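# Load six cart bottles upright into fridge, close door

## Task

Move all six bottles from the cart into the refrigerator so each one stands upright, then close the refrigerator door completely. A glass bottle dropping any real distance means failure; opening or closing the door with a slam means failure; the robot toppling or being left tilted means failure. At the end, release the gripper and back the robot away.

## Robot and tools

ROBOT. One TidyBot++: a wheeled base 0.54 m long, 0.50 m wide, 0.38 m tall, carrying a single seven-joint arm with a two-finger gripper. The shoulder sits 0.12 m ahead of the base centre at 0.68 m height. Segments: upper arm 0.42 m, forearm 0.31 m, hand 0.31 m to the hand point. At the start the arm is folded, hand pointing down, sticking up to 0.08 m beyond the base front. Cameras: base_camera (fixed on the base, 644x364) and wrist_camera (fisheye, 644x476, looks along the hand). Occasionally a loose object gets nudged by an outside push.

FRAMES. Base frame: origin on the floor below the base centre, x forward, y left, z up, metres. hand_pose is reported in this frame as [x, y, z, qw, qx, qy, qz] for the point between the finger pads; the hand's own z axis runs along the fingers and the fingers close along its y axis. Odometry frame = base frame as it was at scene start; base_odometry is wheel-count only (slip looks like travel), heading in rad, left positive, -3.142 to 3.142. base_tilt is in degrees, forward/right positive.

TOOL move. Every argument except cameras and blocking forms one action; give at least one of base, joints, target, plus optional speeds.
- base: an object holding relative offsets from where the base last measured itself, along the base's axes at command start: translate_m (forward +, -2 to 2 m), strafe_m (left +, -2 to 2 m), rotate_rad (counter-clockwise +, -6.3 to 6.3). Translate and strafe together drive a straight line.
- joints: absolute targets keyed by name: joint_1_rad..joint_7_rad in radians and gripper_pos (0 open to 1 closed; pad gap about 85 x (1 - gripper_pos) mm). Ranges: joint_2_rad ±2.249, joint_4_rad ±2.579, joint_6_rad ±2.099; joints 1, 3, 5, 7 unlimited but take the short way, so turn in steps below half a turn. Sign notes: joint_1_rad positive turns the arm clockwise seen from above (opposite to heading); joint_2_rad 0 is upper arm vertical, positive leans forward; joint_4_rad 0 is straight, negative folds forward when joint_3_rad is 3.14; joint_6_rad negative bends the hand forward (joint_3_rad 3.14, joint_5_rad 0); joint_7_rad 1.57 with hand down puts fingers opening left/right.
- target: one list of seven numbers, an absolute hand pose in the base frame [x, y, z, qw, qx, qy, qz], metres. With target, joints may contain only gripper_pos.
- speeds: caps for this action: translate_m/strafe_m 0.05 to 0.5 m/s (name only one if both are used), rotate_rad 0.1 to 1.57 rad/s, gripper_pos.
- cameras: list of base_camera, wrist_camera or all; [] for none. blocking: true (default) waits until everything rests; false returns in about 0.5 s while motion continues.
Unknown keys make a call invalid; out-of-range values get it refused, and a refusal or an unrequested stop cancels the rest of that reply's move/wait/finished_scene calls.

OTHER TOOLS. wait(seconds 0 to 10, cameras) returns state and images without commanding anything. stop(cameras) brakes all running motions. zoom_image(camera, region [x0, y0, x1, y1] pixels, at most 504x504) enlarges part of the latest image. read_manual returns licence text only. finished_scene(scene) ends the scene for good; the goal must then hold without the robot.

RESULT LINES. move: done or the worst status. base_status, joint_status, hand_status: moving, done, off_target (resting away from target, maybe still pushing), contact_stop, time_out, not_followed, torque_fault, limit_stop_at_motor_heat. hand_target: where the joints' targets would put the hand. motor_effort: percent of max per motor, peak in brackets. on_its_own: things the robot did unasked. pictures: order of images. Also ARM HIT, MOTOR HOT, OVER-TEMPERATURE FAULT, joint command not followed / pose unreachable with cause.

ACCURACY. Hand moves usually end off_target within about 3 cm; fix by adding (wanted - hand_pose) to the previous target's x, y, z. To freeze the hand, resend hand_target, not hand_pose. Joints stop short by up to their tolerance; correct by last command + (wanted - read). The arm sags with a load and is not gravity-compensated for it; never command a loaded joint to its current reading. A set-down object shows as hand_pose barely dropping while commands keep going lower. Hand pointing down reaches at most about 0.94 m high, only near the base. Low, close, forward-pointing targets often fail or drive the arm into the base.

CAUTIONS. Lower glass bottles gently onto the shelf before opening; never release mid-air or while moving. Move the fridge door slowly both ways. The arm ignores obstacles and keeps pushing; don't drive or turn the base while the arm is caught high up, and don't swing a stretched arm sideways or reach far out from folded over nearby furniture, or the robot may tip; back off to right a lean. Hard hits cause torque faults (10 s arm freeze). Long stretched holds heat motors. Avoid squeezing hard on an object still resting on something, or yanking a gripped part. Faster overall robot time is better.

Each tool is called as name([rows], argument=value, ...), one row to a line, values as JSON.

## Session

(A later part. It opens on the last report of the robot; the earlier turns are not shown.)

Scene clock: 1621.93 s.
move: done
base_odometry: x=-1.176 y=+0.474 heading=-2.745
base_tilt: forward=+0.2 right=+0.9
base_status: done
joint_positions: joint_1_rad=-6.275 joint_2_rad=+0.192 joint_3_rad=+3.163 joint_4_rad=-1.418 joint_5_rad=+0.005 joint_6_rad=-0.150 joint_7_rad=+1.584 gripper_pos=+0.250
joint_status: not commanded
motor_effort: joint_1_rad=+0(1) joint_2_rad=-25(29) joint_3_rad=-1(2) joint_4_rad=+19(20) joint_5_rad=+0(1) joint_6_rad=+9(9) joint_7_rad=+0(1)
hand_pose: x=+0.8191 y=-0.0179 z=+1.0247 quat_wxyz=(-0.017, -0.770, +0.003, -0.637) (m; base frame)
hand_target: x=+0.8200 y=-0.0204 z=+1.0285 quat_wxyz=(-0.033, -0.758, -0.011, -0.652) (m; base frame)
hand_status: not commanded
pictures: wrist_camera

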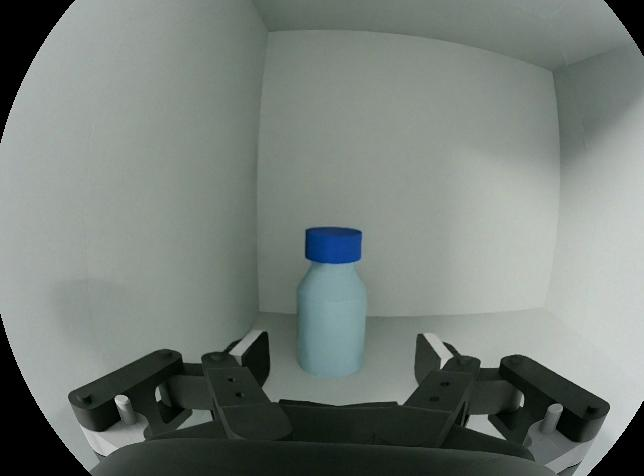

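move(base={"translate_m": -0.4}, speeds={"translate_m": 0.35}, cameras=["wrist_camera"])

Scene clock: 1658.10 s.
move: done
base_odometry: x=-0.807 y=+0.629 heading=-2.745
base_tilt: forward=+0.2 right=+0.8
base_status: done
joint_positions: joint_1_rad=-6.275 joint_2_rad=+0.190 joint_3_rad=+3.163 joint_4_rad=-1.419 joint_5_rad=+0.005 joint_6_rad=-0.149 joint_7_rad=+1.584 gripper_pos=+0.250
joint_status: not commanded
motor_effort: joint_1_rad=+0(1) joint_2_rad=-26(29) joint_3_rad=-1(1) joint_4_rad=+19(19) joint_5_rad=+0(1) joint_6_rad=+8(9) joint_7_rad=+0(1)
hand_pose: x=+0.8185 y=-0.0179 z=+1.0251 quat_wxyz=(-0.017, -0.770, +0.003, -0.638) (m; base frame)
hand_target: x=+0.8200 y=-0.0204 z=+1.0285 quat_wxyz=(-0.033, -0.758, -0.011, -0.652) (m; base frame)
hand_status: not commanded
pictures: wrist_camera

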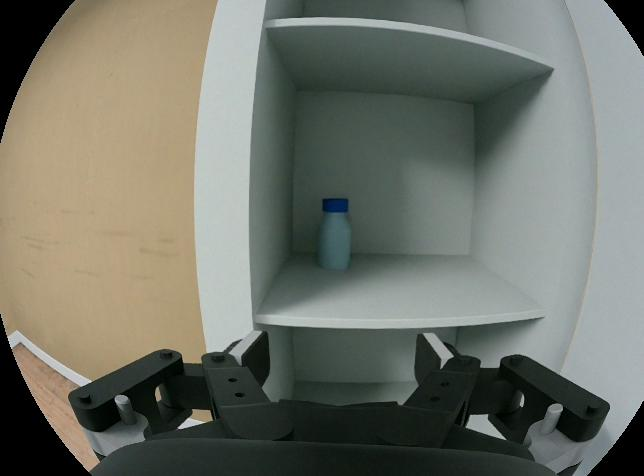

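move(base={"translate_m": -1.22, "strafe_m": 0.415}, joints={"joint_1_rad": -0.01, "joint_2_rad": -0.26, "joint_3_rad": 3.14, "joint_4_rad": -1.80, "joint_6_rad": -0.19, "gripper_pos": 0.1}, cameras=["wrist_camera"])

move(base={"rotate_rad": -1.594}, speeds={"rotate_rad": 1.0}, cameras=["wrist_camera", "base_camera"])

Scene clock: 1683.97 s.
move: done
base_odometry: x=+0.479 y=+0.717 heading=-2.745
base_tilt: forward=+0.2 right=+0.8
base_status: done
joint_positions: joint_1_rad=-6.276 joint_2_rad=-0.258 joint_3_rad=+3.163 joint_4_rad=-1.772 joint_5_rad=+0.005 joint_6_rad=-0.149 joint_7_rad=+1.584 gripper_pos=+0.100
joint_status: all done
motor_effort: joint_1_rad=+0(2) joint_2_rad=-11(29) joint_3_rad=-1(2) joint_4_rad=+19(20) joint_5_rad=+0(1) joint_6_rad=+9(10) joint_7_rad=+0(1)
hand_pose: x=+0.6355 y=-0.0152 z=+1.0779 quat_wxyz=(-0.014, -0.739, +0.005, -0.674) (m; base frame)
hand_target: x=+0.6324 y=+0.0039 z=+1.0488 quat_wxyz=(-0.020, -0.761, -0.023, -0.648) (m; base frame)
hand_status: not commanded
pictures: wrist_camera

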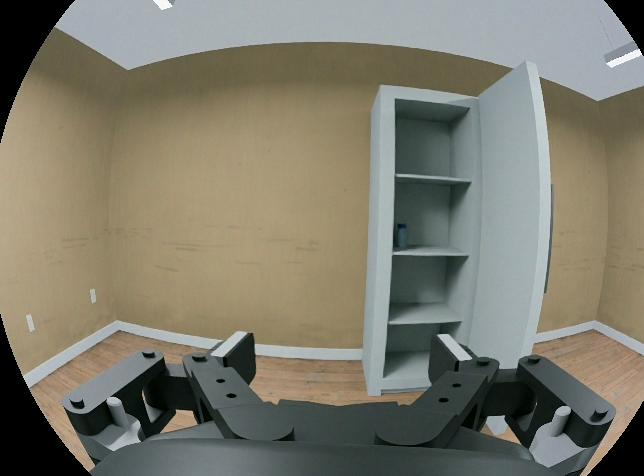

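Scene clock: 1686.47 s.
move: done
base_odometry: x=+0.479 y=+0.717 heading=+1.945
base_tilt: forward=+0.2 right=+0.9
base_status: done
joint_positions: joint_1_rad=-6.283 joint_2_rad=-0.258 joint_3_rad=+3.156 joint_4_rad=-1.772 joint_5_rad=+0.005 joint_6_rad=-0.149 joint_7_rad=+1.584 gripper_pos=+0.100
joint_status: not commanded
motor_effort: joint_1_rad=+0(2) joint_2_rad=-11(13) joint_3_rad=+0(3) joint_4_rad=+19(19) joint_5_rad=-1(1) joint_6_rad=+9(10) joint_7_rad=+0(1)
hand_pose: x=+0.6356 y=-0.0074 z=+1.0778 quat_wxyz=(-0.010, -0.739, +0.000, -0.674) (m; base frame)
hand_target: x=+0.6324 y=+0.0039 z=+1.0488 quat_wxyz=(-0.020, -0.761, -0.023, -0.648) (m; base frame)
hand_status: not commanded
pictures: base_camera, wrist_camera

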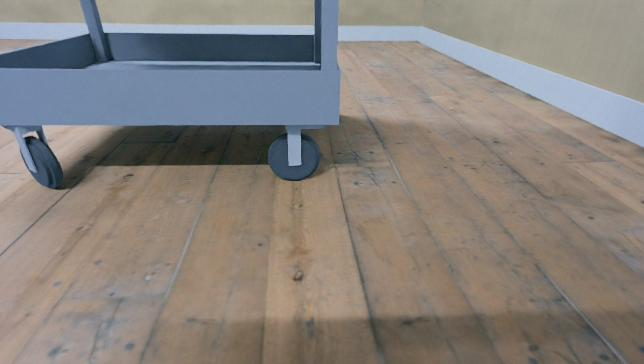

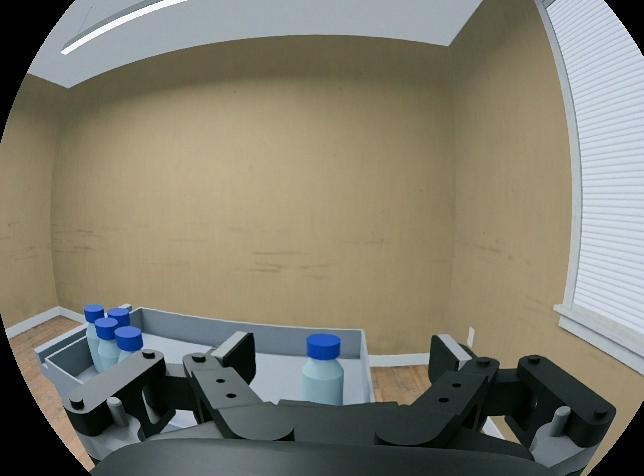

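move(base={"translate_m": 0.2, "strafe_m": 0.02}, joints={"joint_1_rad": 0.0, "joint_2_rad": -0.129, "joint_4_rad": -2.142, "joint_6_rad": 0.268}, speeds={"translate_m": 0.25}, cameras=["wrist_camera"])

Scene clock: 1713.03 s.
move: done
base_odometry: x=+0.387 y=+0.896 heading=+1.944
base_tilt: forward=+0.2 right=+0.8
base_status: done
joint_positions: joint_1_rad=-6.283 joint_2_rad=-0.136 joint_3_rad=+3.156 joint_4_rad=-2.116 joint_5_rad=+0.005 joint_6_rad=+0.194 joint_7_rad=+1.584 gripper_pos=+0.100
joint_status: all done
motor_effort: joint_1_rad=+0(1) joint_2_rad=-14(17) joint_3_rad=+0(1) joint_4_rad=+17(19) joint_5_rad=-1(1) joint_6_rad=+9(10) joint_7_rad=-1(1)
hand_pose: x=+0.6545 y=-0.0062 z=+0.9071 quat_wxyz=(-0.009, -0.779, -0.001, -0.627) (m; base frame)
hand_target: x=+0.6555 y=+0.0072 z=+0.9104 quat_wxyz=(-0.012, -0.766, -0.028, -0.643) (m; base frame)
hand_status: not commanded
pictures: wrist_camera

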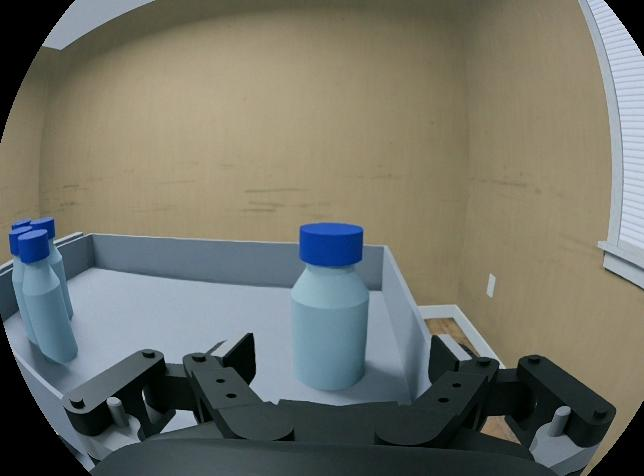

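move(base={"translate_m": 0.08, "strafe_m": 0.008}, joints={"joint_4_rad": -2.08}, speeds={"translate_m": 0.12}, cameras=["wrist_camera"])

Scene clock: 1739.30 s.
move: done
base_odometry: x=+0.351 y=+0.968 heading=+1.943
base_tilt: forward=+0.1 right=+0.9
base_status: done
joint_positions: joint_1_rad=-6.283 joint_2_rad=-0.135 joint_3_rad=+3.156 joint_4_rad=-2.080 joint_5_rad=+0.005 joint_6_rad=+0.201 joint_7_rad=+1.584 gripper_pos=+0.100
joint_status: all done
motor_effort: joint_1_rad=+0(1) joint_2_rad=-14(16) joint_3_rad=+0(1) joint_4_rad=+18(19) joint_5_rad=+0(1) joint_6_rad=+8(10) joint_7_rad=+0(1)
hand_pose: x=+0.6618 y=-0.0064 z=+0.9304 quat_wxyz=(-0.009, -0.765, -0.001, -0.643) (m; base frame)
hand_target: x=+0.6660 y=+0.0072 z=+0.9474 quat_wxyz=(-0.013, -0.745, -0.028, -0.666) (m; base frame)
hand_status: not commanded
pictures: wrist_camera

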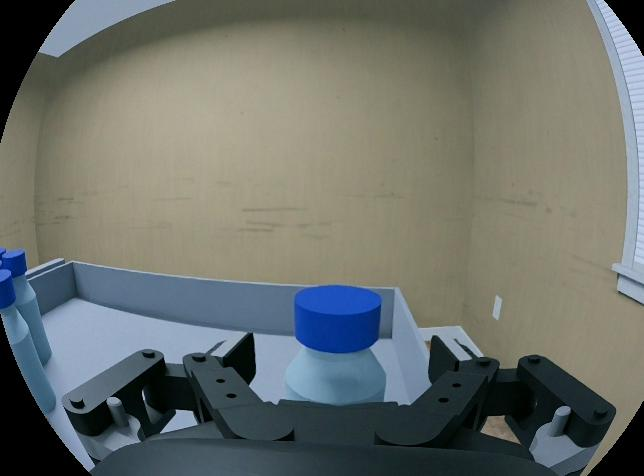

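move(base={"translate_m": 0.074, "strafe_m": 0.003}, joints={"joint_4_rad": -2.115}, speeds={"translate_m": 0.1}, cameras=["wrist_camera"])

Scene clock: 1745.97 s.
move: done
base_odometry: x=+0.321 y=+1.036 heading=+1.944
base_tilt: forward=+0.2 right=+0.9
base_status: done
joint_positions: joint_1_rad=-6.283 joint_2_rad=-0.134 joint_3_rad=+3.156 joint_4_rad=-2.097 joint_5_rad=+0.005 joint_6_rad=+0.202 joint_7_rad=+1.584 gripper_pos=+0.100
joint_status: all done
motor_effort: joint_1_rad=+0(0) joint_2_rad=-14(16) joint_3_rad=-1(1) joint_4_rad=+18(19) joint_5_rad=+0(1) joint_6_rad=+9(9) joint_7_rad=+0(1)
hand_pose: x=+0.6590 y=-0.0063 z=+0.9200 quat_wxyz=(-0.009, -0.771, -0.001, -0.637) (m; base frame)
hand_target: x=+0.6604 y=+0.0072 z=+0.9264 quat_wxyz=(-0.012, -0.757, -0.028, -0.653) (m; base frame)
hand_status: not commanded
pictures: wrist_camera

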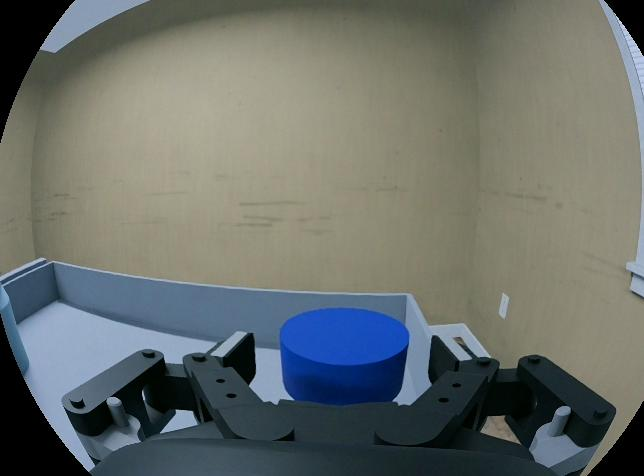

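move(base={"translate_m": 0.009}, joints={"joint_4_rad": -2.13}, speeds={"translate_m": 0.1}, cameras=[])

move(joints={"gripper_pos": 0.5}, cameras=["wrist_camera"])

Scene clock: 1756.13 s.
move: done
base_odometry: x=+0.317 y=+1.044 heading=+1.944
base_tilt: forward=+0.2 right=+0.8
base_status: done
joint_positions: joint_1_rad=-6.283 joint_2_rad=-0.132 joint_3_rad=+3.156 joint_4_rad=-2.107 joint_5_rad=+0.005 joint_6_rad=+0.202 joint_7_rad=+1.584 gripper_pos=+0.100
joint_status: all done
motor_effort: joint_1_rad=+0(1) joint_2_rad=-14(18) joint_3_rad=+0(1) joint_4_rad=+18(19) joint_5_rad=+0(1) joint_6_rad=+9(9) joint_7_rad=+0(1)
hand_pose: x=+0.6578 y=-0.0063 z=+0.9128 quat_wxyz=(-0.009, -0.775, -0.001, -0.632) (m; base frame)
hand_target: x=+0.6577 y=+0.0072 z=+0.9175 quat_wxyz=(-0.012, -0.762, -0.028, -0.647) (m; base frame)
hand_status: not commanded
pictures: none
No camera images: "cameras" was empty.

Scene clock: 1756.90 s.
move: off_target
base_odometry: x=+0.317 y=+1.044 heading=+1.944
base_tilt: forward=+0.2 right=+0.9
base_status: not commanded
joint_positions: joint_1_rad=-6.283 joint_2_rad=-0.132 joint_3_rad=+3.156 joint_4_rad=-2.107 joint_5_rad=+0.005 joint_6_rad=+0.203 joint_7_rad=+1.584 gripper_pos=+0.432
joint_status: gripper_pos off_target (ended at +0.432, target +0.500)
motor_effort: joint_1_rad=+0(1) joint_2_rad=-13(14) joint_3_rad=-1(1) joint_4_rad=+18(18) joint_5_rad=+0(1) joint_6_rad=+8(9) joint_7_rad=+0(1)
hand_pose: x=+0.6579 y=-0.0063 z=+0.9131 quat_wxyz=(-0.009, -0.775, -0.001, -0.632) (m; base frame)
hand_target: x=+0.6577 y=+0.0072 z=+0.9175 quat_wxyz=(-0.012, -0.762, -0.028, -0.647) (m; base frame)
hand_status: not commanded
pictures: wrist_camera

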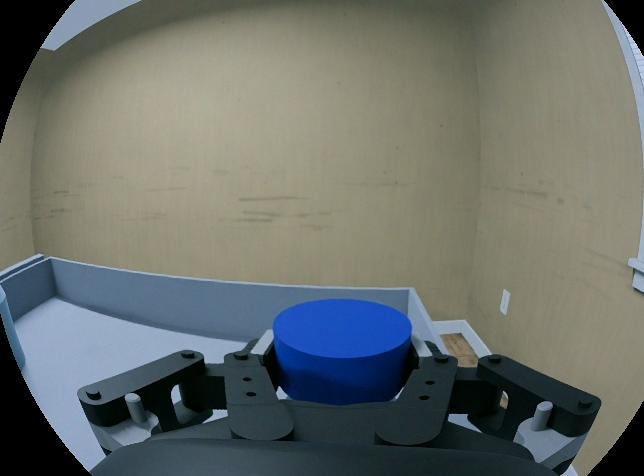

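move(joints={"joint_2_rad": -0.15, "joint_4_rad": -2.01, "joint_6_rad": 0.12}, cameras=[])

move(joints={"joint_2_rad": -0.18, "joint_4_rad": -1.9, "joint_6_rad": -0.01, "gripper_pos": 0.65}, cameras=[])

move(joints={"joint_2_rad": -0.185, "joint_4_rad": -1.77, "joint_6_rad": -0.165}, cameras=["wrist_camera"])

Scene clock: 1793.77 s.
move: done
base_odometry: x=+0.317 y=+1.044 heading=+1.944
base_tilt: forward=+0.2 right=+1.0
base_status: not commanded
joint_positions: joint_1_rad=-6.283 joint_2_rad=-0.132 joint_3_rad=+3.156 joint_4_rad=-2.034 joint_5_rad=+0.005 joint_6_rad=+0.159 joint_7_rad=+1.584 gripper_pos=+0.432
joint_status: all done
motor_effort: joint_1_rad=+1(1) joint_2_rad=-17(18) joint_3_rad=+0(1) joint_4_rad=+21(22) joint_5_rad=+0(1) joint_6_rad=+12(13) joint_7_rad=+0(1)
hand_pose: x=+0.6679 y=-0.0065 z=+0.9433 quat_wxyz=(-0.009, -0.765, -0.001, -0.644) (m; base frame)
hand_target: x=+0.6642 y=+0.0045 z=+0.9557 quat_wxyz=(-0.016, -0.764, -0.026, -0.645) (m; base frame)
hand_status: not commanded
pictures: none
No camera images: "cameras" was empty.

Scene clock: 1795.03 s.
move: off_target
base_odometry: x=+0.317 y=+1.044 heading=+1.944
base_tilt: forward=+0.2 right=+0.8
base_status: not commanded
joint_positions: joint_1_rad=-6.283 joint_2_rad=-0.147 joint_3_rad=+3.156 joint_4_rad=-1.925 joint_5_rad=+0.005 joint_6_rad=+0.056 joint_7_rad=+1.584 gripper_pos=+0.432
joint_status: gripper_pos off_target (ended at +0.432, target +0.650); the others done
motor_effort: joint_1_rad=+0(0) joint_2_rad=-18(19) joint_3_rad=+0(1) joint_4_rad=+22(22) joint_5_rad=+0(1) joint_6_rad=+12(13) joint_7_rad=+0(1)
hand_pose: x=+0.6730 y=-0.0069 z=+0.9865 quat_wxyz=(-0.010, -0.758, -0.001, -0.652) (m; base frame)
hand_target: x=+0.6619 y=+0.0021 z=+0.9996 quat_wxyz=(-0.019, -0.761, -0.023, -0.648) (m; base frame)
hand_status: not commanded
pictures: none
No camera images: "cameras" was empty.

Scene clock: 1796.37 s.
move: done
base_odometry: x=+0.317 y=+1.044 heading=+1.944
base_tilt: forward=+0.1 right=+0.9
base_status: not commanded
joint_positions: joint_1_rad=-6.283 joint_2_rad=-0.151 joint_3_rad=+3.156 joint_4_rad=-1.795 joint_5_rad=+0.005 joint_6_rad=-0.097 joint_7_rad=+1.584 gripper_pos=+0.432
joint_status: all done
motor_effort: joint_1_rad=+0(0) joint_2_rad=-17(19) joint_3_rad=-1(1) joint_4_rad=+22(24) joint_5_rad=-1(1) joint_6_rad=+12(12) joint_7_rad=+0(1)
hand_pose: x=+0.6761 y=-0.0073 z=+1.0219 quat_wxyz=(-0.010, -0.765, -0.001, -0.644) (m; base frame)
hand_target: x=+0.6622 y=-0.0008 z=+1.0355 quat_wxyz=(-0.022, -0.767, -0.020, -0.641) (m; base frame)
hand_status: not commanded
pictures: wrist_camera

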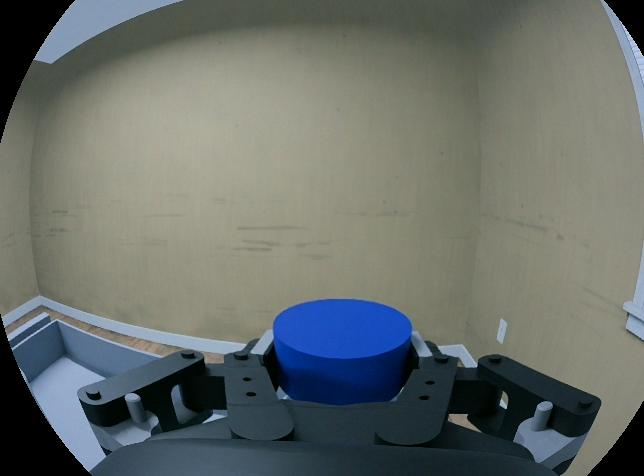

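move(base={"translate_m": -0.42}, speeds={"translate_m": 0.35}, cameras=[])

move(base={"rotate_rad": 1.629}, speeds={"rotate_rad": 0.8}, cameras=[])

move(base={"translate_m": 1.163, "strafe_m": -0.606}, speeds={"translate_m": 0.4}, cameras=["wrist_camera", "base_camera"])

Scene clock: 1881.30 s.
move: done
base_odometry: x=+0.470 y=+0.653 heading=+1.944
base_tilt: forward=+0.2 right=+0.9
base_status: done
joint_positions: joint_1_rad=-6.283 joint_2_rad=-0.163 joint_3_rad=+3.155 joint_4_rad=-1.795 joint_5_rad=+0.005 joint_6_rad=-0.102 joint_7_rad=+1.584 gripper_pos=+0.432
joint_status: not commanded
motor_effort: joint_1_rad=+0(2) joint_2_rad=-17(22) joint_3_rad=+0(3) joint_4_rad=+22(23) joint_5_rad=+0(1) joint_6_rad=+12(12) joint_7_rad=+0(1)
hand_pose: x=+0.6716 y=-0.0068 z=+1.0272 quat_wxyz=(-0.010, -0.762, -0.001, -0.647) (m; base frame)
hand_target: x=+0.6622 y=-0.0008 z=+1.0355 quat_wxyz=(-0.022, -0.767, -0.020, -0.641) (m; base frame)
hand_status: not commanded
pictures: none
No camera images: "cameras" was empty.

Scene clock: 1884.13 s.
move: done
base_odometry: x=+0.470 y=+0.653 heading=-2.711
base_tilt: forward=+0.1 right=+0.9
base_status: done
joint_positions: joint_1_rad=-6.283 joint_2_rad=-0.163 joint_3_rad=+3.149 joint_4_rad=-1.795 joint_5_rad=+0.005 joint_6_rad=-0.103 joint_7_rad=+1.584 gripper_pos=+0.432
joint_status: not commanded
motor_effort: joint_1_rad=+0(3) joint_2_rad=-17(18) joint_3_rad=-1(4) joint_4_rad=+22(23) joint_5_rad=+0(1) joint_6_rad=+12(13) joint_7_rad=+0(1)
hand_pose: x=+0.6716 y=-0.0031 z=+1.0272 quat_wxyz=(-0.008, -0.762, -0.004, -0.647) (m; base frame)
hand_target: x=+0.6622 y=-0.0008 z=+1.0355 quat_wxyz=(-0.022, -0.767, -0.020, -0.641) (m; base frame)
hand_status: not commanded
pictures: none
No camera images: "cameras" was empty.

Scene clock: 1888.57 s.
move: done
base_odometry: x=-0.840 y=+0.718 heading=-2.710
base_tilt: forward=+0.2 right=+0.8
base_status: done
joint_positions: joint_1_rad=-6.283 joint_2_rad=-0.165 joint_3_rad=+3.149 joint_4_rad=-1.795 joint_5_rad=+0.005 joint_6_rad=-0.103 joint_7_rad=+1.584 gripper_pos=+0.432
joint_status: not commanded
motor_effort: joint_1_rad=+0(1) joint_2_rad=-17(19) joint_3_rad=-1(2) joint_4_rad=+22(23) joint_5_rad=-1(1) joint_6_rad=+12(13) joint_7_rad=+0(1)
hand_pose: x=+0.6711 y=-0.0031 z=+1.0276 quat_wxyz=(-0.008, -0.762, -0.004, -0.647) (m; base frame)
hand_target: x=+0.6622 y=-0.0008 z=+1.0355 quat_wxyz=(-0.022, -0.767, -0.020, -0.641) (m; base frame)
hand_status: not commanded
pictures: base_camera, wrist_camera

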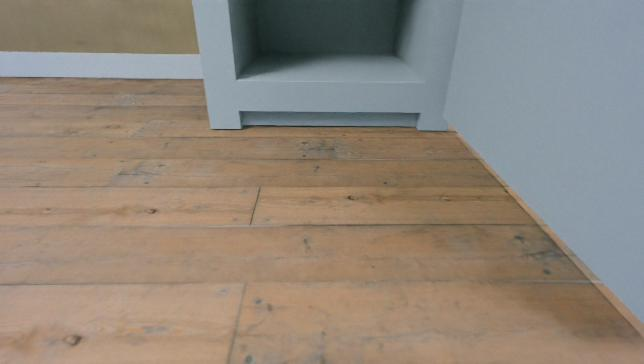

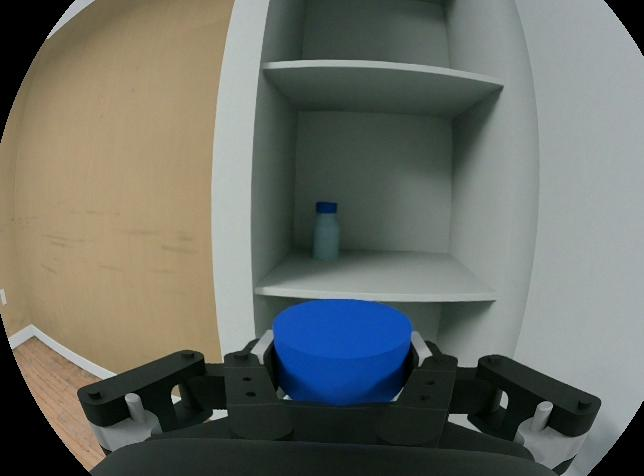

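move(cameras=["all"])

Scene clock: 1939.83 s.
base_odometry: x=-0.840 y=+0.718 heading=-2.710
base_tilt: forward=+0.2 right=+0.8
base_status: done
joint_positions: joint_1_rad=-6.283 joint_2_rad=-0.165 joint_3_rad=+3.149 joint_4_rad=-1.795 joint_5_rad=+0.005 joint_6_rad=-0.103 joint_7_rad=+1.584 gripper_pos=+0.432
joint_status: not commanded
motor_effort: joint_1_rad=+0(1) joint_2_rad=-17(19) joint_3_rad=+0(2) joint_4_rad=+22(23) joint_5_rad=-1(1) joint_6_rad=+12(13) joint_7_rad=+1(1)
hand_pose: x=+0.6711 y=-0.0031 z=+1.0276 quat_wxyz=(-0.008, -0.762, -0.004, -0.647) (m; base frame)
hand_target: x=+0.6622 y=-0.0008 z=+1.0355 quat_wxyz=(-0.022, -0.767, -0.020, -0.641) (m; base frame)
hand_status: not commanded
pictures: base_camera, wrist_camera

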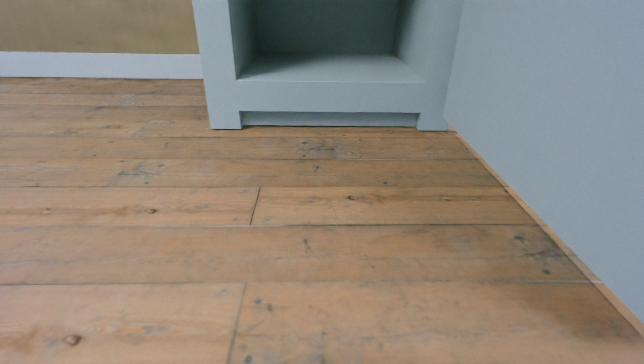

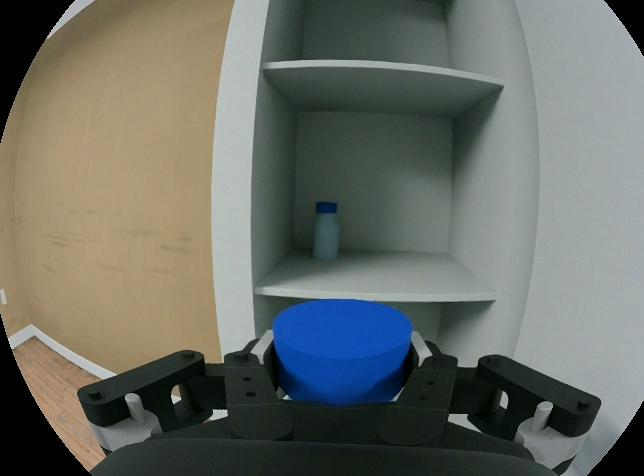

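zoom_image(camera="wrist_camera", region=[230, 180, 530, 320])

zoom_image(camera="base_camera", region=[180, 40, 480, 160])

Scaled by 1.680.

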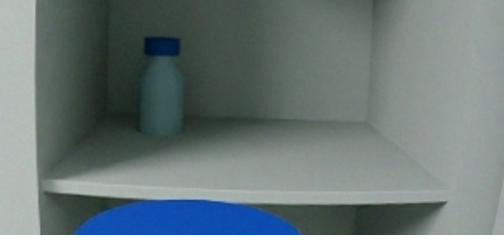

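Scaled by 1.680.

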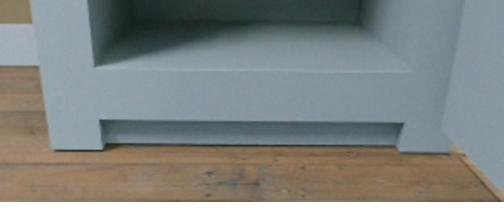

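move(joints={"joint_1_rad": 0.03, "joint_2_rad": -0.062, "joint_3_rad": 3.14, "joint_4_rad": -1.606, "joint_5_rad": 0.06, "joint_6_rad": -0.211, "joint_7_rad": 1.5708, "gripper_pos": 0.65}, cameras=[])

move(joints={"joint_1_rad": 0.06, "joint_2_rad": 0.061, "joint_3_rad": 3.14, "joint_4_rad": -1.439, "joint_5_rad": 0.06, "joint_6_rad": -0.265, "joint_7_rad": 1.5708, "gripper_pos": 0.65}, cameras=[])

move(joints={"joint_1_rad": 0.086, "joint_2_rad": 0.184, "joint_3_rad": 3.14, "joint_4_rad": -1.272, "joint_5_rad": 0.06, "joint_6_rad": -0.319, "joint_7_rad": 1.5708, "gripper_pos": 0.65}, cameras=["wrist_camera", "base_camera"])

Scene clock: 2041.17 s.
move: off_target
base_odometry: x=-0.840 y=+0.718 heading=-2.710
base_tilt: forward=+0.1 right=+0.8
base_status: not commanded
joint_positions: joint_1_rad=-6.270 joint_2_rad=-0.068 joint_3_rad=+3.149 joint_4_rad=-1.634 joint_5_rad=+0.005 joint_6_rad=-0.144 joint_7_rad=+1.584 gripper_pos=+0.432
joint_status: gripper_pos off_target (ended at +0.432, target +0.650); the others done
motor_effort: joint_1_rad=+0(1) joint_2_rad=-20(21) joint_3_rad=+0(2) joint_4_rad=+22(24) joint_5_rad=+0(2) joint_6_rad=+12(13) joint_7_rad=+0(1)
hand_pose: x=+0.7129 y=-0.0113 z=+1.0599 quat_wxyz=(-0.013, -0.755, +0.001, -0.656) (m; base frame)
hand_target: x=+0.7129 y=-0.0194 z=+1.0532 quat_wxyz=(-0.033, -0.769, -0.008, -0.638) (m; base frame)
hand_status: not commanded
pictures: none
No camera images: "cameras" was empty.

Scene clock: 2042.37 s.
move: off_target
base_odometry: x=-0.840 y=+0.718 heading=-2.710
base_tilt: forward=+0.2 right=+0.9
base_status: not commanded
joint_positions: joint_1_rad=-6.240 joint_2_rad=+0.055 joint_3_rad=+3.149 joint_4_rad=-1.469 joint_5_rad=+0.005 joint_6_rad=-0.198 joint_7_rad=+1.584 gripper_pos=+0.432
joint_status: gripper_pos off_target (ended at +0.432, target +0.650); the others done
motor_effort: joint_1_rad=+0(1) joint_2_rad=-25(26) joint_3_rad=-1(2) joint_4_rad=+22(23) joint_5_rad=-1(2) joint_6_rad=+12(14) joint_7_rad=-1(1)
hand_pose: x=+0.7632 y=-0.0315 z=+1.0701 quat_wxyz=(-0.023, -0.758, +0.013, -0.652) (m; base frame)
hand_target: x=+0.7623 y=-0.0412 z=+1.0641 quat_wxyz=(-0.043, -0.772, +0.005, -0.634) (m; base frame)
hand_status: not commanded
pictures: none
No camera images: "cameras" was empty.

Scene clock: 2043.57 s.
move: off_target
base_odometry: x=-0.840 y=+0.718 heading=-2.710
base_tilt: forward=+0.2 right=+0.8
base_status: not commanded
joint_positions: joint_1_rad=-6.214 joint_2_rad=+0.177 joint_3_rad=+3.149 joint_4_rad=-1.302 joint_5_rad=+0.005 joint_6_rad=-0.252 joint_7_rad=+1.584 gripper_pos=+0.432
joint_status: gripper_pos off_target (ended at +0.432, target +0.650); the others done
motor_effort: joint_1_rad=+0(1) joint_2_rad=-28(30) joint_3_rad=-1(2) joint_4_rad=+22(23) joint_5_rad=-1(2) joint_6_rad=+12(13) joint_7_rad=+0(1)
hand_pose: x=+0.8115 y=-0.0518 z=+1.0755 quat_wxyz=(-0.032, -0.761, +0.022, -0.648) (m; base frame)
hand_target: x=+0.8102 y=-0.0631 z=+1.0685 quat_wxyz=(-0.052, -0.775, +0.017, -0.629) (m; base frame)
hand_status: not commanded
pictures: base_camera, wrist_camera

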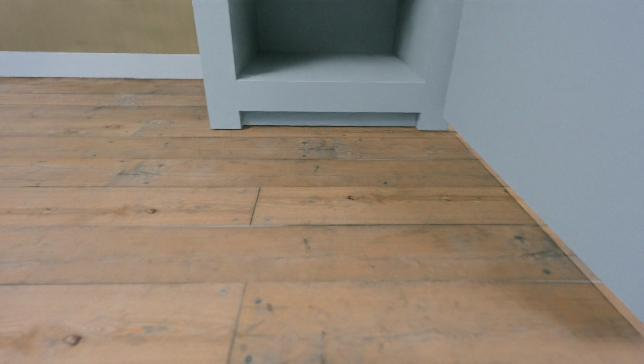

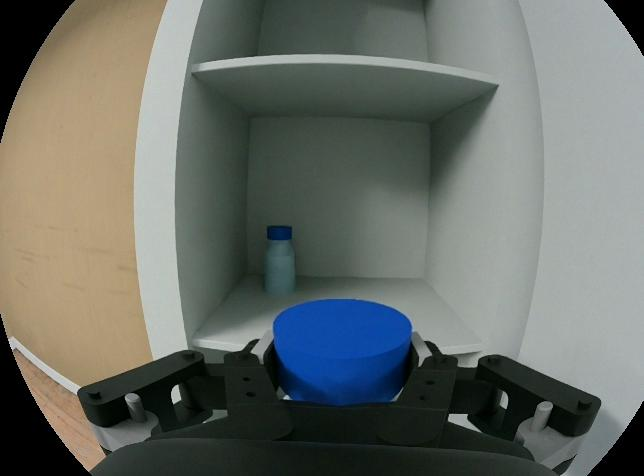

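zoom_image(camera="wrist_camera", region=[170, 220, 510, 380])

Scaled by 1.482.

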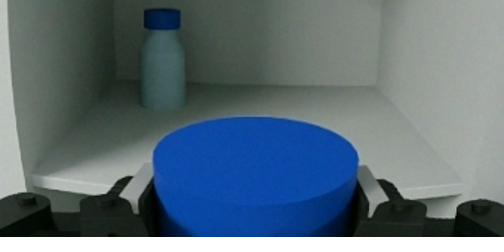

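move(base={"translate_m": 0.33}, speeds={"translate_m": 0.2}, joints={"joint_1_rad": 0.1}, cameras=["wrist_camera", "base_camera"])

Scene clock: 2106.77 s.
move: done
base_odometry: x=-1.140 y=+0.580 heading=-2.711
base_tilt: forward=+0.3 right=+0.9
base_status: done
joint_positions: joint_1_rad=-6.197 joint_2_rad=+0.185 joint_3_rad=+3.149 joint_4_rad=-1.301 joint_5_rad=+0.005 joint_6_rad=-0.255 joint_7_rad=+1.584 gripper_pos=+0.432
joint_status: all done
motor_effort: joint_1_rad=+0(2) joint_2_rad=-29(32) joint_3_rad=-1(2) joint_4_rad=+22(23) joint_5_rad=-1(1) joint_6_rad=+11(13) joint_7_rad=+0(1)
hand_pose: x=+0.8136 y=-0.0639 z=+1.0696 quat_wxyz=(-0.037, -0.764, +0.029, -0.644) (m; base frame)
hand_target: x=+0.8093 y=-0.0728 z=+1.0685 quat_wxyz=(-0.056, -0.775, +0.022, -0.629) (m; base frame)
hand_status: not commanded
pictures: base_camera, wrist_camera

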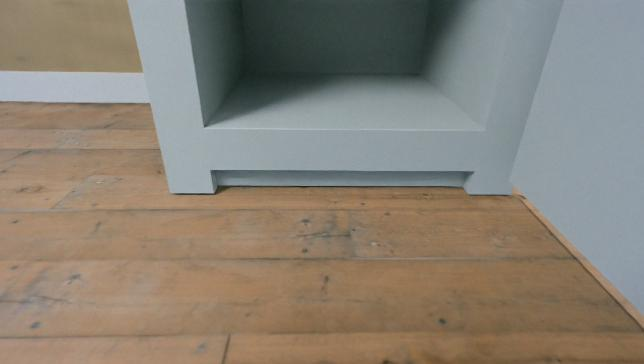

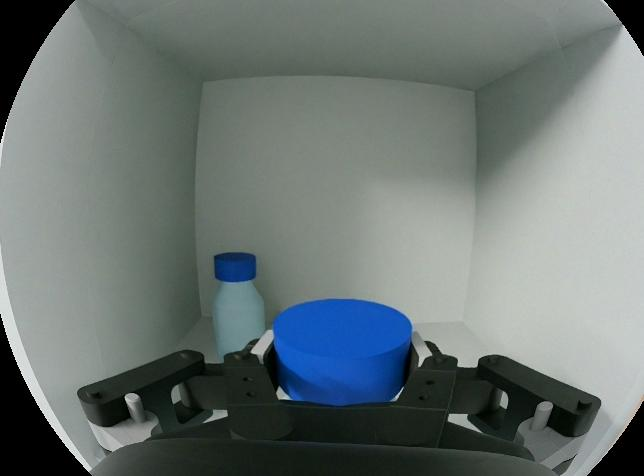

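move(base={"translate_m": 0.28}, speeds={"translate_m": 0.15}, cameras=["wrist_camera"])

Scene clock: 2153.77 s.
move: done
base_odometry: x=-1.395 y=+0.463 heading=-2.711
base_tilt: forward=+0.2 right=+0.8
base_status: done
joint_positions: joint_1_rad=-6.196 joint_2_rad=+0.189 joint_3_rad=+3.149 joint_4_rad=-1.300 joint_5_rad=+0.005 joint_6_rad=-0.256 joint_7_rad=+1.584 gripper_pos=+0.432
joint_status: not commanded
motor_effort: joint_1_rad=+0(1) joint_2_rad=-29(32) joint_3_rad=-1(2) joint_4_rad=+23(24) joint_5_rad=+0(1) joint_6_rad=+12(13) joint_7_rad=-1(1)
hand_pose: x=+0.8150 y=-0.0644 z=+1.0668 quat_wxyz=(-0.037, -0.765, +0.029, -0.642) (m; base frame)
hand_target: x=+0.8093 y=-0.0728 z=+1.0685 quat_wxyz=(-0.056, -0.775, +0.022, -0.629) (m; base frame)
hand_status: not commanded
pictures: wrist_camera

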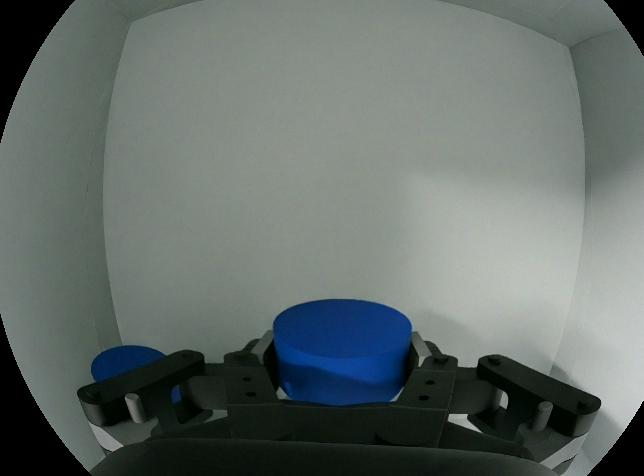

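move(joints={"joint_2_rad": 0.19, "joint_4_rad": -1.375, "joint_6_rad": -0.19}, cameras=[])

move(joints={"joint_2_rad": 0.19, "joint_4_rad": -1.401, "joint_6_rad": -0.13}, cameras=[])

move(joints={"joint_2_rad": 0.19, "joint_4_rad": -1.425, "joint_6_rad": -0.105}, cameras=["wrist_camera"])

Scene clock: 2163.47 s.
move: done
base_odometry: x=-1.394 y=+0.463 heading=-2.711
base_tilt: forward=+0.2 right=+0.8
base_status: not commanded
joint_positions: joint_1_rad=-6.196 joint_2_rad=+0.190 joint_3_rad=+3.149 joint_4_rad=-1.368 joint_5_rad=+0.005 joint_6_rad=-0.245 joint_7_rad=+1.584 gripper_pos=+0.432
joint_status: all done
motor_effort: joint_1_rad=+0(0) joint_2_rad=-26(30) joint_3_rad=+0(2) joint_4_rad=+20(23) joint_5_rad=+0(1) joint_6_rad=+10(13) joint_7_rad=+0(1)
hand_pose: x=+0.8128 y=-0.0643 z=+1.0274 quat_wxyz=(-0.036, -0.784, +0.030, -0.619) (m; base frame)
hand_target: x=+0.8152 y=-0.0710 z=+1.0399 quat_wxyz=(-0.054, -0.769, +0.019, -0.637) (m; base frame)
hand_status: not commanded
pictures: none
No camera images: "cameras" was empty.

Scene clock: 2164.07 s.
move: done
base_odometry: x=-1.394 y=+0.463 heading=-2.711
base_tilt: forward=+0.1 right=+0.9
base_status: not commanded
joint_positions: joint_1_rad=-6.196 joint_2_rad=+0.190 joint_3_rad=+3.149 joint_4_rad=-1.390 joint_5_rad=+0.005 joint_6_rad=-0.201 joint_7_rad=+1.584 gripper_pos=+0.432
joint_status: all done
motor_effort: joint_1_rad=+0(0) joint_2_rad=-28(30) joint_3_rad=+0(1) joint_4_rad=+22(22) joint_5_rad=+0(1) joint_6_rad=+11(12) joint_7_rad=-1(1)
hand_pose: x=+0.8143 y=-0.0644 z=+1.0271 quat_wxyz=(-0.036, -0.777, +0.030, -0.628) (m; base frame)
hand_target: x=+0.8170 y=-0.0701 z=+1.0421 quat_wxyz=(-0.054, -0.758, +0.017, -0.650) (m; base frame)
hand_status: not commanded
pictures: none
No camera images: "cameras" was empty.

Scene clock: 2164.67 s.
move: done
base_odometry: x=-1.394 y=+0.463 heading=-2.711
base_tilt: forward=+0.2 right=+0.9
base_status: not commanded
joint_positions: joint_1_rad=-6.196 joint_2_rad=+0.190 joint_3_rad=+3.149 joint_4_rad=-1.403 joint_5_rad=+0.005 joint_6_rad=-0.176 joint_7_rad=+1.584 gripper_pos=+0.432
joint_status: all done
motor_effort: joint_1_rad=+1(1) joint_2_rad=-26(28) joint_3_rad=+0(1) joint_4_rad=+20(22) joint_5_rad=+0(1) joint_6_rad=+10(11) joint_7_rad=+0(1)
hand_pose: x=+0.8150 y=-0.0644 z=+1.0268 quat_wxyz=(-0.037, -0.773, +0.029, -0.633) (m; base frame)
hand_target: x=+0.8169 y=-0.0696 z=+1.0349 quat_wxyz=(-0.054, -0.758, +0.017, -0.650) (m; base frame)
hand_status: not commanded
pictures: wrist_camera

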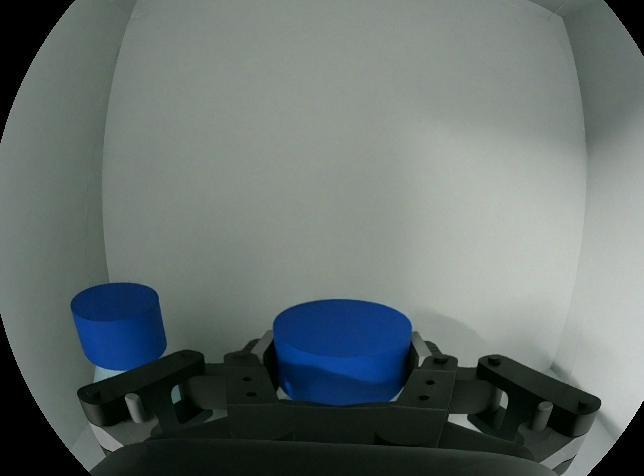

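move(joints={"joint_2_rad": 0.19, "joint_4_rad": -1.445, "joint_6_rad": -0.085}, cameras=["wrist_camera"])

Scene clock: 2171.73 s.
move: done
base_odometry: x=-1.394 y=+0.463 heading=-2.711
base_tilt: forward=+0.2 right=+0.9
base_status: not commanded
joint_positions: joint_1_rad=-6.196 joint_2_rad=+0.189 joint_3_rad=+3.149 joint_4_rad=-1.416 joint_5_rad=+0.005 joint_6_rad=-0.151 joint_7_rad=+1.584 gripper_pos=+0.432
joint_status: all done
motor_effort: joint_1_rad=+0(0) joint_2_rad=-24(26) joint_3_rad=+0(1) joint_4_rad=+18(20) joint_5_rad=+0(0) joint_6_rad=+9(10) joint_7_rad=+0(1)
hand_pose: x=+0.8155 y=-0.0644 z=+1.0265 quat_wxyz=(-0.037, -0.769, +0.029, -0.637) (m; base frame)
hand_target: x=+0.8166 y=-0.0692 z=+1.0286 quat_wxyz=(-0.053, -0.758, +0.016, -0.650) (m; base frame)
hand_status: not commanded
pictures: wrist_camera

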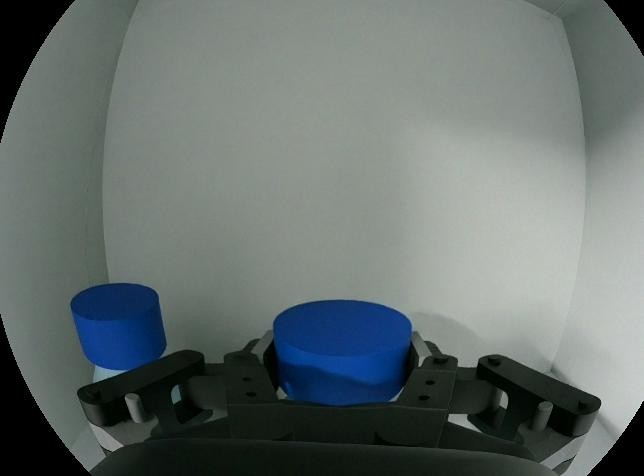

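move(joints={"gripper_pos": 0.25}, cameras=["wrist_camera"])

Scene clock: 2177.27 s.
move: done
base_odometry: x=-1.394 y=+0.463 heading=-2.711
base_tilt: forward=+0.2 right=+0.9
base_status: not commanded
joint_positions: joint_1_rad=-6.196 joint_2_rad=+0.189 joint_3_rad=+3.149 joint_4_rad=-1.418 joint_5_rad=+0.005 joint_6_rad=-0.151 joint_7_rad=+1.584 gripper_pos=+0.250
joint_status: all done
motor_effort: joint_1_rad=+0(0) joint_2_rad=-25(26) joint_3_rad=+0(1) joint_4_rad=+19(19) joint_5_rad=+0(1) joint_6_rad=+9(9) joint_7_rad=+0(1)
hand_pose: x=+0.8153 y=-0.0645 z=+1.0255 quat_wxyz=(-0.037, -0.770, +0.029, -0.637) (m; base frame)
hand_target: x=+0.8166 y=-0.0692 z=+1.0286 quat_wxyz=(-0.053, -0.758, +0.016, -0.650) (m; base frame)
hand_status: not commanded
pictures: wrist_camera

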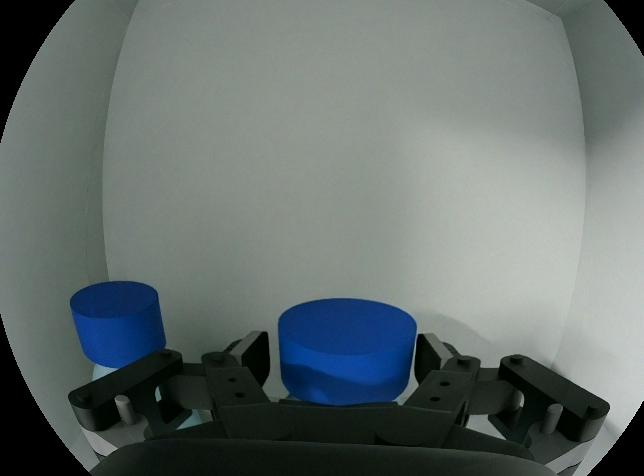

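move(base={"translate_m": -0.2}, speeds={"translate_m": 0.12}, cameras=["wrist_camera"])

Scene clock: 2193.10 s.
move: done
base_odometry: x=-1.213 y=+0.547 heading=-2.712
base_tilt: forward=+0.2 right=+0.9
base_status: done
joint_positions: joint_1_rad=-6.196 joint_2_rad=+0.188 joint_3_rad=+3.149 joint_4_rad=-1.418 joint_5_rad=+0.005 joint_6_rad=-0.151 joint_7_rad=+1.584 gripper_pos=+0.250
joint_status: not commanded
motor_effort: joint_1_rad=+0(1) joint_2_rad=-25(30) joint_3_rad=-1(2) joint_4_rad=+19(19) joint_5_rad=+0(1) joint_6_rad=+9(9) joint_7_rad=+0(1)
hand_pose: x=+0.8149 y=-0.0645 z=+1.0261 quat_wxyz=(-0.037, -0.769, +0.029, -0.637) (m; base frame)
hand_target: x=+0.8166 y=-0.0692 z=+1.0286 quat_wxyz=(-0.053, -0.758, +0.016, -0.650) (m; base frame)
hand_status: not commanded
pictures: wrist_camera

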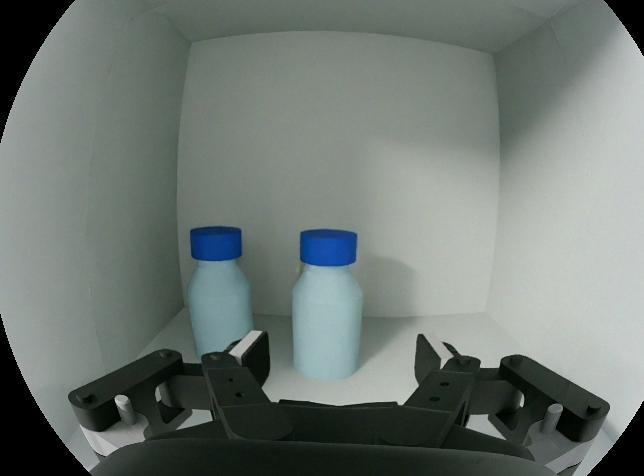

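move(base={"translate_m": -0.4}, speeds={"translate_m": 0.4}, joints={"joint_2_rad": -0.26, "joint_4_rad": -1.80, "joint_6_rad": -0.19, "gripper_pos": 0.1}, cameras=["wrist_camera"])

move(base={"translate_m": -0.788, "strafe_m": 0.511}, joints={"joint_1_rad": -0.3}, cameras=["base_camera"])

Scene clock: 2317.17 s.
move: done
base_odometry: x=-0.849 y=+0.713 heading=-2.713
base_tilt: forward=+0.1 right=+0.9
base_status: done
joint_positions: joint_1_rad=-6.196 joint_2_rad=-0.270 joint_3_rad=+3.149 joint_4_rad=-1.770 joint_5_rad=+0.005 joint_6_rad=-0.151 joint_7_rad=+1.584 gripper_pos=+0.100
joint_status: all done
motor_effort: joint_1_rad=+0(1) joint_2_rad=-11(29) joint_3_rad=+0(2) joint_4_rad=+19(20) joint_5_rad=-1(1) joint_6_rad=+9(10) joint_7_rad=+0(1)
hand_pose: x=+0.6286 y=-0.0480 z=+1.0842 quat_wxyz=(-0.038, -0.735, +0.029, -0.677) (m; base frame)
hand_target: x=+0.6297 y=-0.0525 z=+1.0488 quat_wxyz=(-0.055, -0.761, +0.019, -0.646) (m; base frame)
hand_status: not commanded
pictures: wrist_camera

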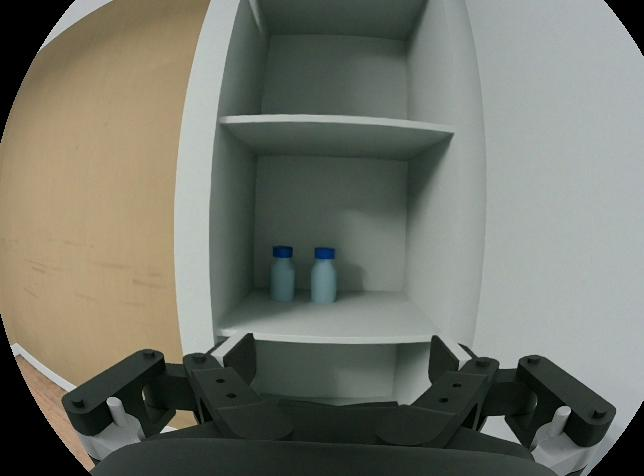

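Scene clock: 2320.37 s.
move: done
base_odometry: x=+0.081 y=+0.577 heading=-2.713
base_tilt: forward=+0.2 right=+0.8
base_status: done
joint_positions: joint_1_rad=-6.570 joint_2_rad=-0.267 joint_3_rad=+3.149 joint_4_rad=-1.772 joint_5_rad=+0.005 joint_6_rad=-0.151 joint_7_rad=+1.584 gripper_pos=+0.100
joint_status: all done
motor_effort: joint_1_rad=+0(2) joint_2_rad=-11(13) joint_3_rad=+0(2) joint_4_rad=+19(19) joint_5_rad=-1(1) joint_6_rad=+9(10) joint_7_rad=+0(1)
hand_pose: x=+0.6119 y=+0.1419 z=+1.0818 quat_wxyz=(+0.089, -0.729, -0.108, -0.671) (m; base frame)
hand_target: x=+0.6098 y=+0.1505 z=+1.0488 quat_wxyz=(+0.074, -0.749, -0.133, -0.645) (m; base frame)
hand_status: not commanded
pictures: base_camera

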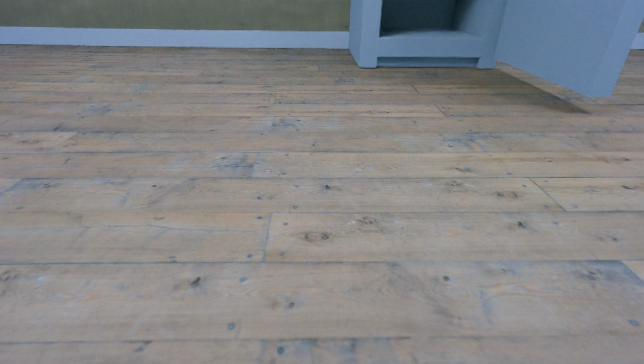

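move(base={"translate_m": -0.561, "strafe_m": -0.168, "rotate_rad": -1.594}, speeds={"rotate_rad": 0.9}, cameras=["base_camera", "wrist_camera"])

Scene clock: 2330.10 s.
move: done
base_odometry: x=+0.521 y=+0.963 heading=+1.977
base_tilt: forward=+0.2 right=+0.9
base_status: done
joint_positions: joint_1_rad=-6.578 joint_2_rad=-0.262 joint_3_rad=+3.147 joint_4_rad=-1.773 joint_5_rad=+0.005 joint_6_rad=-0.151 joint_7_rad=+1.584 gripper_pos=+0.100
joint_status: not commanded
motor_effort: joint_1_rad=+0(2) joint_2_rad=-11(15) joint_3_rad=-1(2) joint_4_rad=+19(20) joint_5_rad=+0(1) joint_6_rad=+9(10) joint_7_rad=+1(1)
hand_pose: x=+0.6122 y=+0.1474 z=+1.0785 quat_wxyz=(+0.091, -0.730, -0.112, -0.668) (m; base frame)
hand_target: x=+0.6098 y=+0.1505 z=+1.0488 quat_wxyz=(+0.074, -0.749, -0.133, -0.645) (m; base frame)
hand_status: not commanded
pictures: base_camera, wrist_camera

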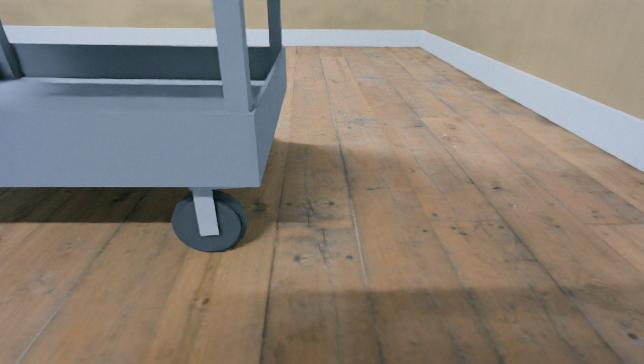

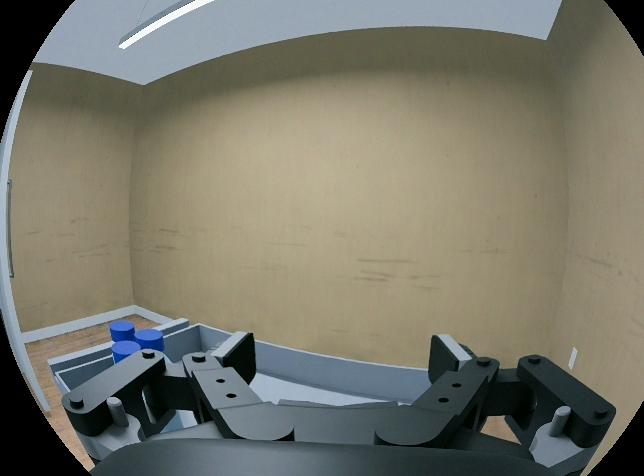

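move(base={"translate_m": 0.085, "strafe_m": 0.03}, speeds={"translate_m": 0.15}, joints={"joint_1_rad": -0.62, "joint_2_rad": -0.129, "joint_3_rad": 3.14, "joint_4_rad": -2.142, "joint_5_rad": 0.06, "joint_6_rad": 0.268, "joint_7_rad": 1.5708, "gripper_pos": 0.1}, cameras=["base_camera", "wrist_camera"])

Scene clock: 2346.70 s.
move: done
base_odometry: x=+0.460 y=+1.029 heading=+1.976
base_tilt: forward=+0.2 right=+0.8
base_status: done
joint_positions: joint_1_rad=-6.888 joint_2_rad=-0.144 joint_3_rad=+3.147 joint_4_rad=-2.118 joint_5_rad=+0.005 joint_6_rad=+0.194 joint_7_rad=+1.584 gripper_pos=+0.100
joint_status: all done
motor_effort: joint_1_rad=+0(2) joint_2_rad=-14(17) joint_3_rad=-1(2) joint_4_rad=+18(20) joint_5_rad=-1(1) joint_6_rad=+9(10) joint_7_rad=+0(1)
hand_pose: x=+0.5585 y=+0.3021 z=+0.9105 quat_wxyz=(+0.181, -0.740, -0.236, -0.603) (m; base frame)
hand_target: x=+0.5515 y=+0.3176 z=+0.9104 quat_wxyz=(+0.185, -0.721, -0.260, -0.616) (m; base frame)
hand_status: not commanded
pictures: base_camera, wrist_camera

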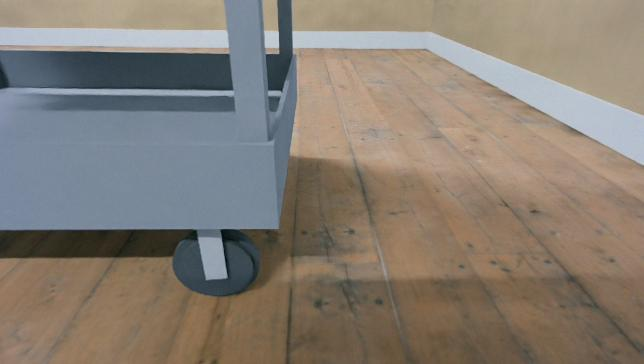

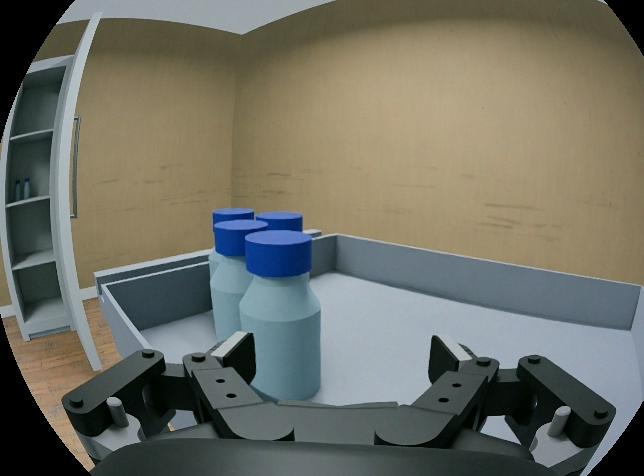

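move(base={"translate_m": 0.027, "strafe_m": 0.08}, speeds={"strafe_m": 0.1}, cameras=["wrist_camera", "base_camera"])

Scene clock: 2380.97 s.
move: done
base_odometry: x=+0.375 y=+1.023 heading=+1.976
base_tilt: forward=+0.1 right=+0.9
base_status: done
joint_positions: joint_1_rad=-6.889 joint_2_rad=-0.143 joint_3_rad=+3.147 joint_4_rad=-2.118 joint_5_rad=+0.005 joint_6_rad=+0.197 joint_7_rad=+1.584 gripper_pos=+0.100
joint_status: not commanded
motor_effort: joint_1_rad=+0(1) joint_2_rad=-14(15) joint_3_rad=-1(1) joint_4_rad=+18(18) joint_5_rad=+0(1) joint_6_rad=+9(9) joint_7_rad=-1(1)
hand_pose: x=+0.5584 y=+0.3032 z=+0.9106 quat_wxyz=(+0.182, -0.739, -0.237, -0.603) (m; base frame)
hand_target: x=+0.5515 y=+0.3176 z=+0.9104 quat_wxyz=(+0.185, -0.721, -0.260, -0.616) (m; base frame)
hand_status: not commanded
pictures: base_camera, wrist_camera

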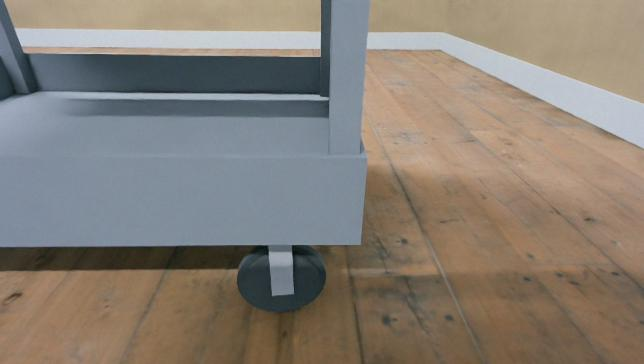

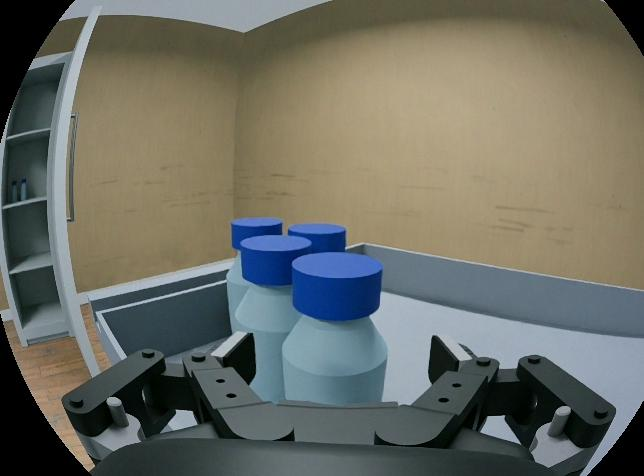

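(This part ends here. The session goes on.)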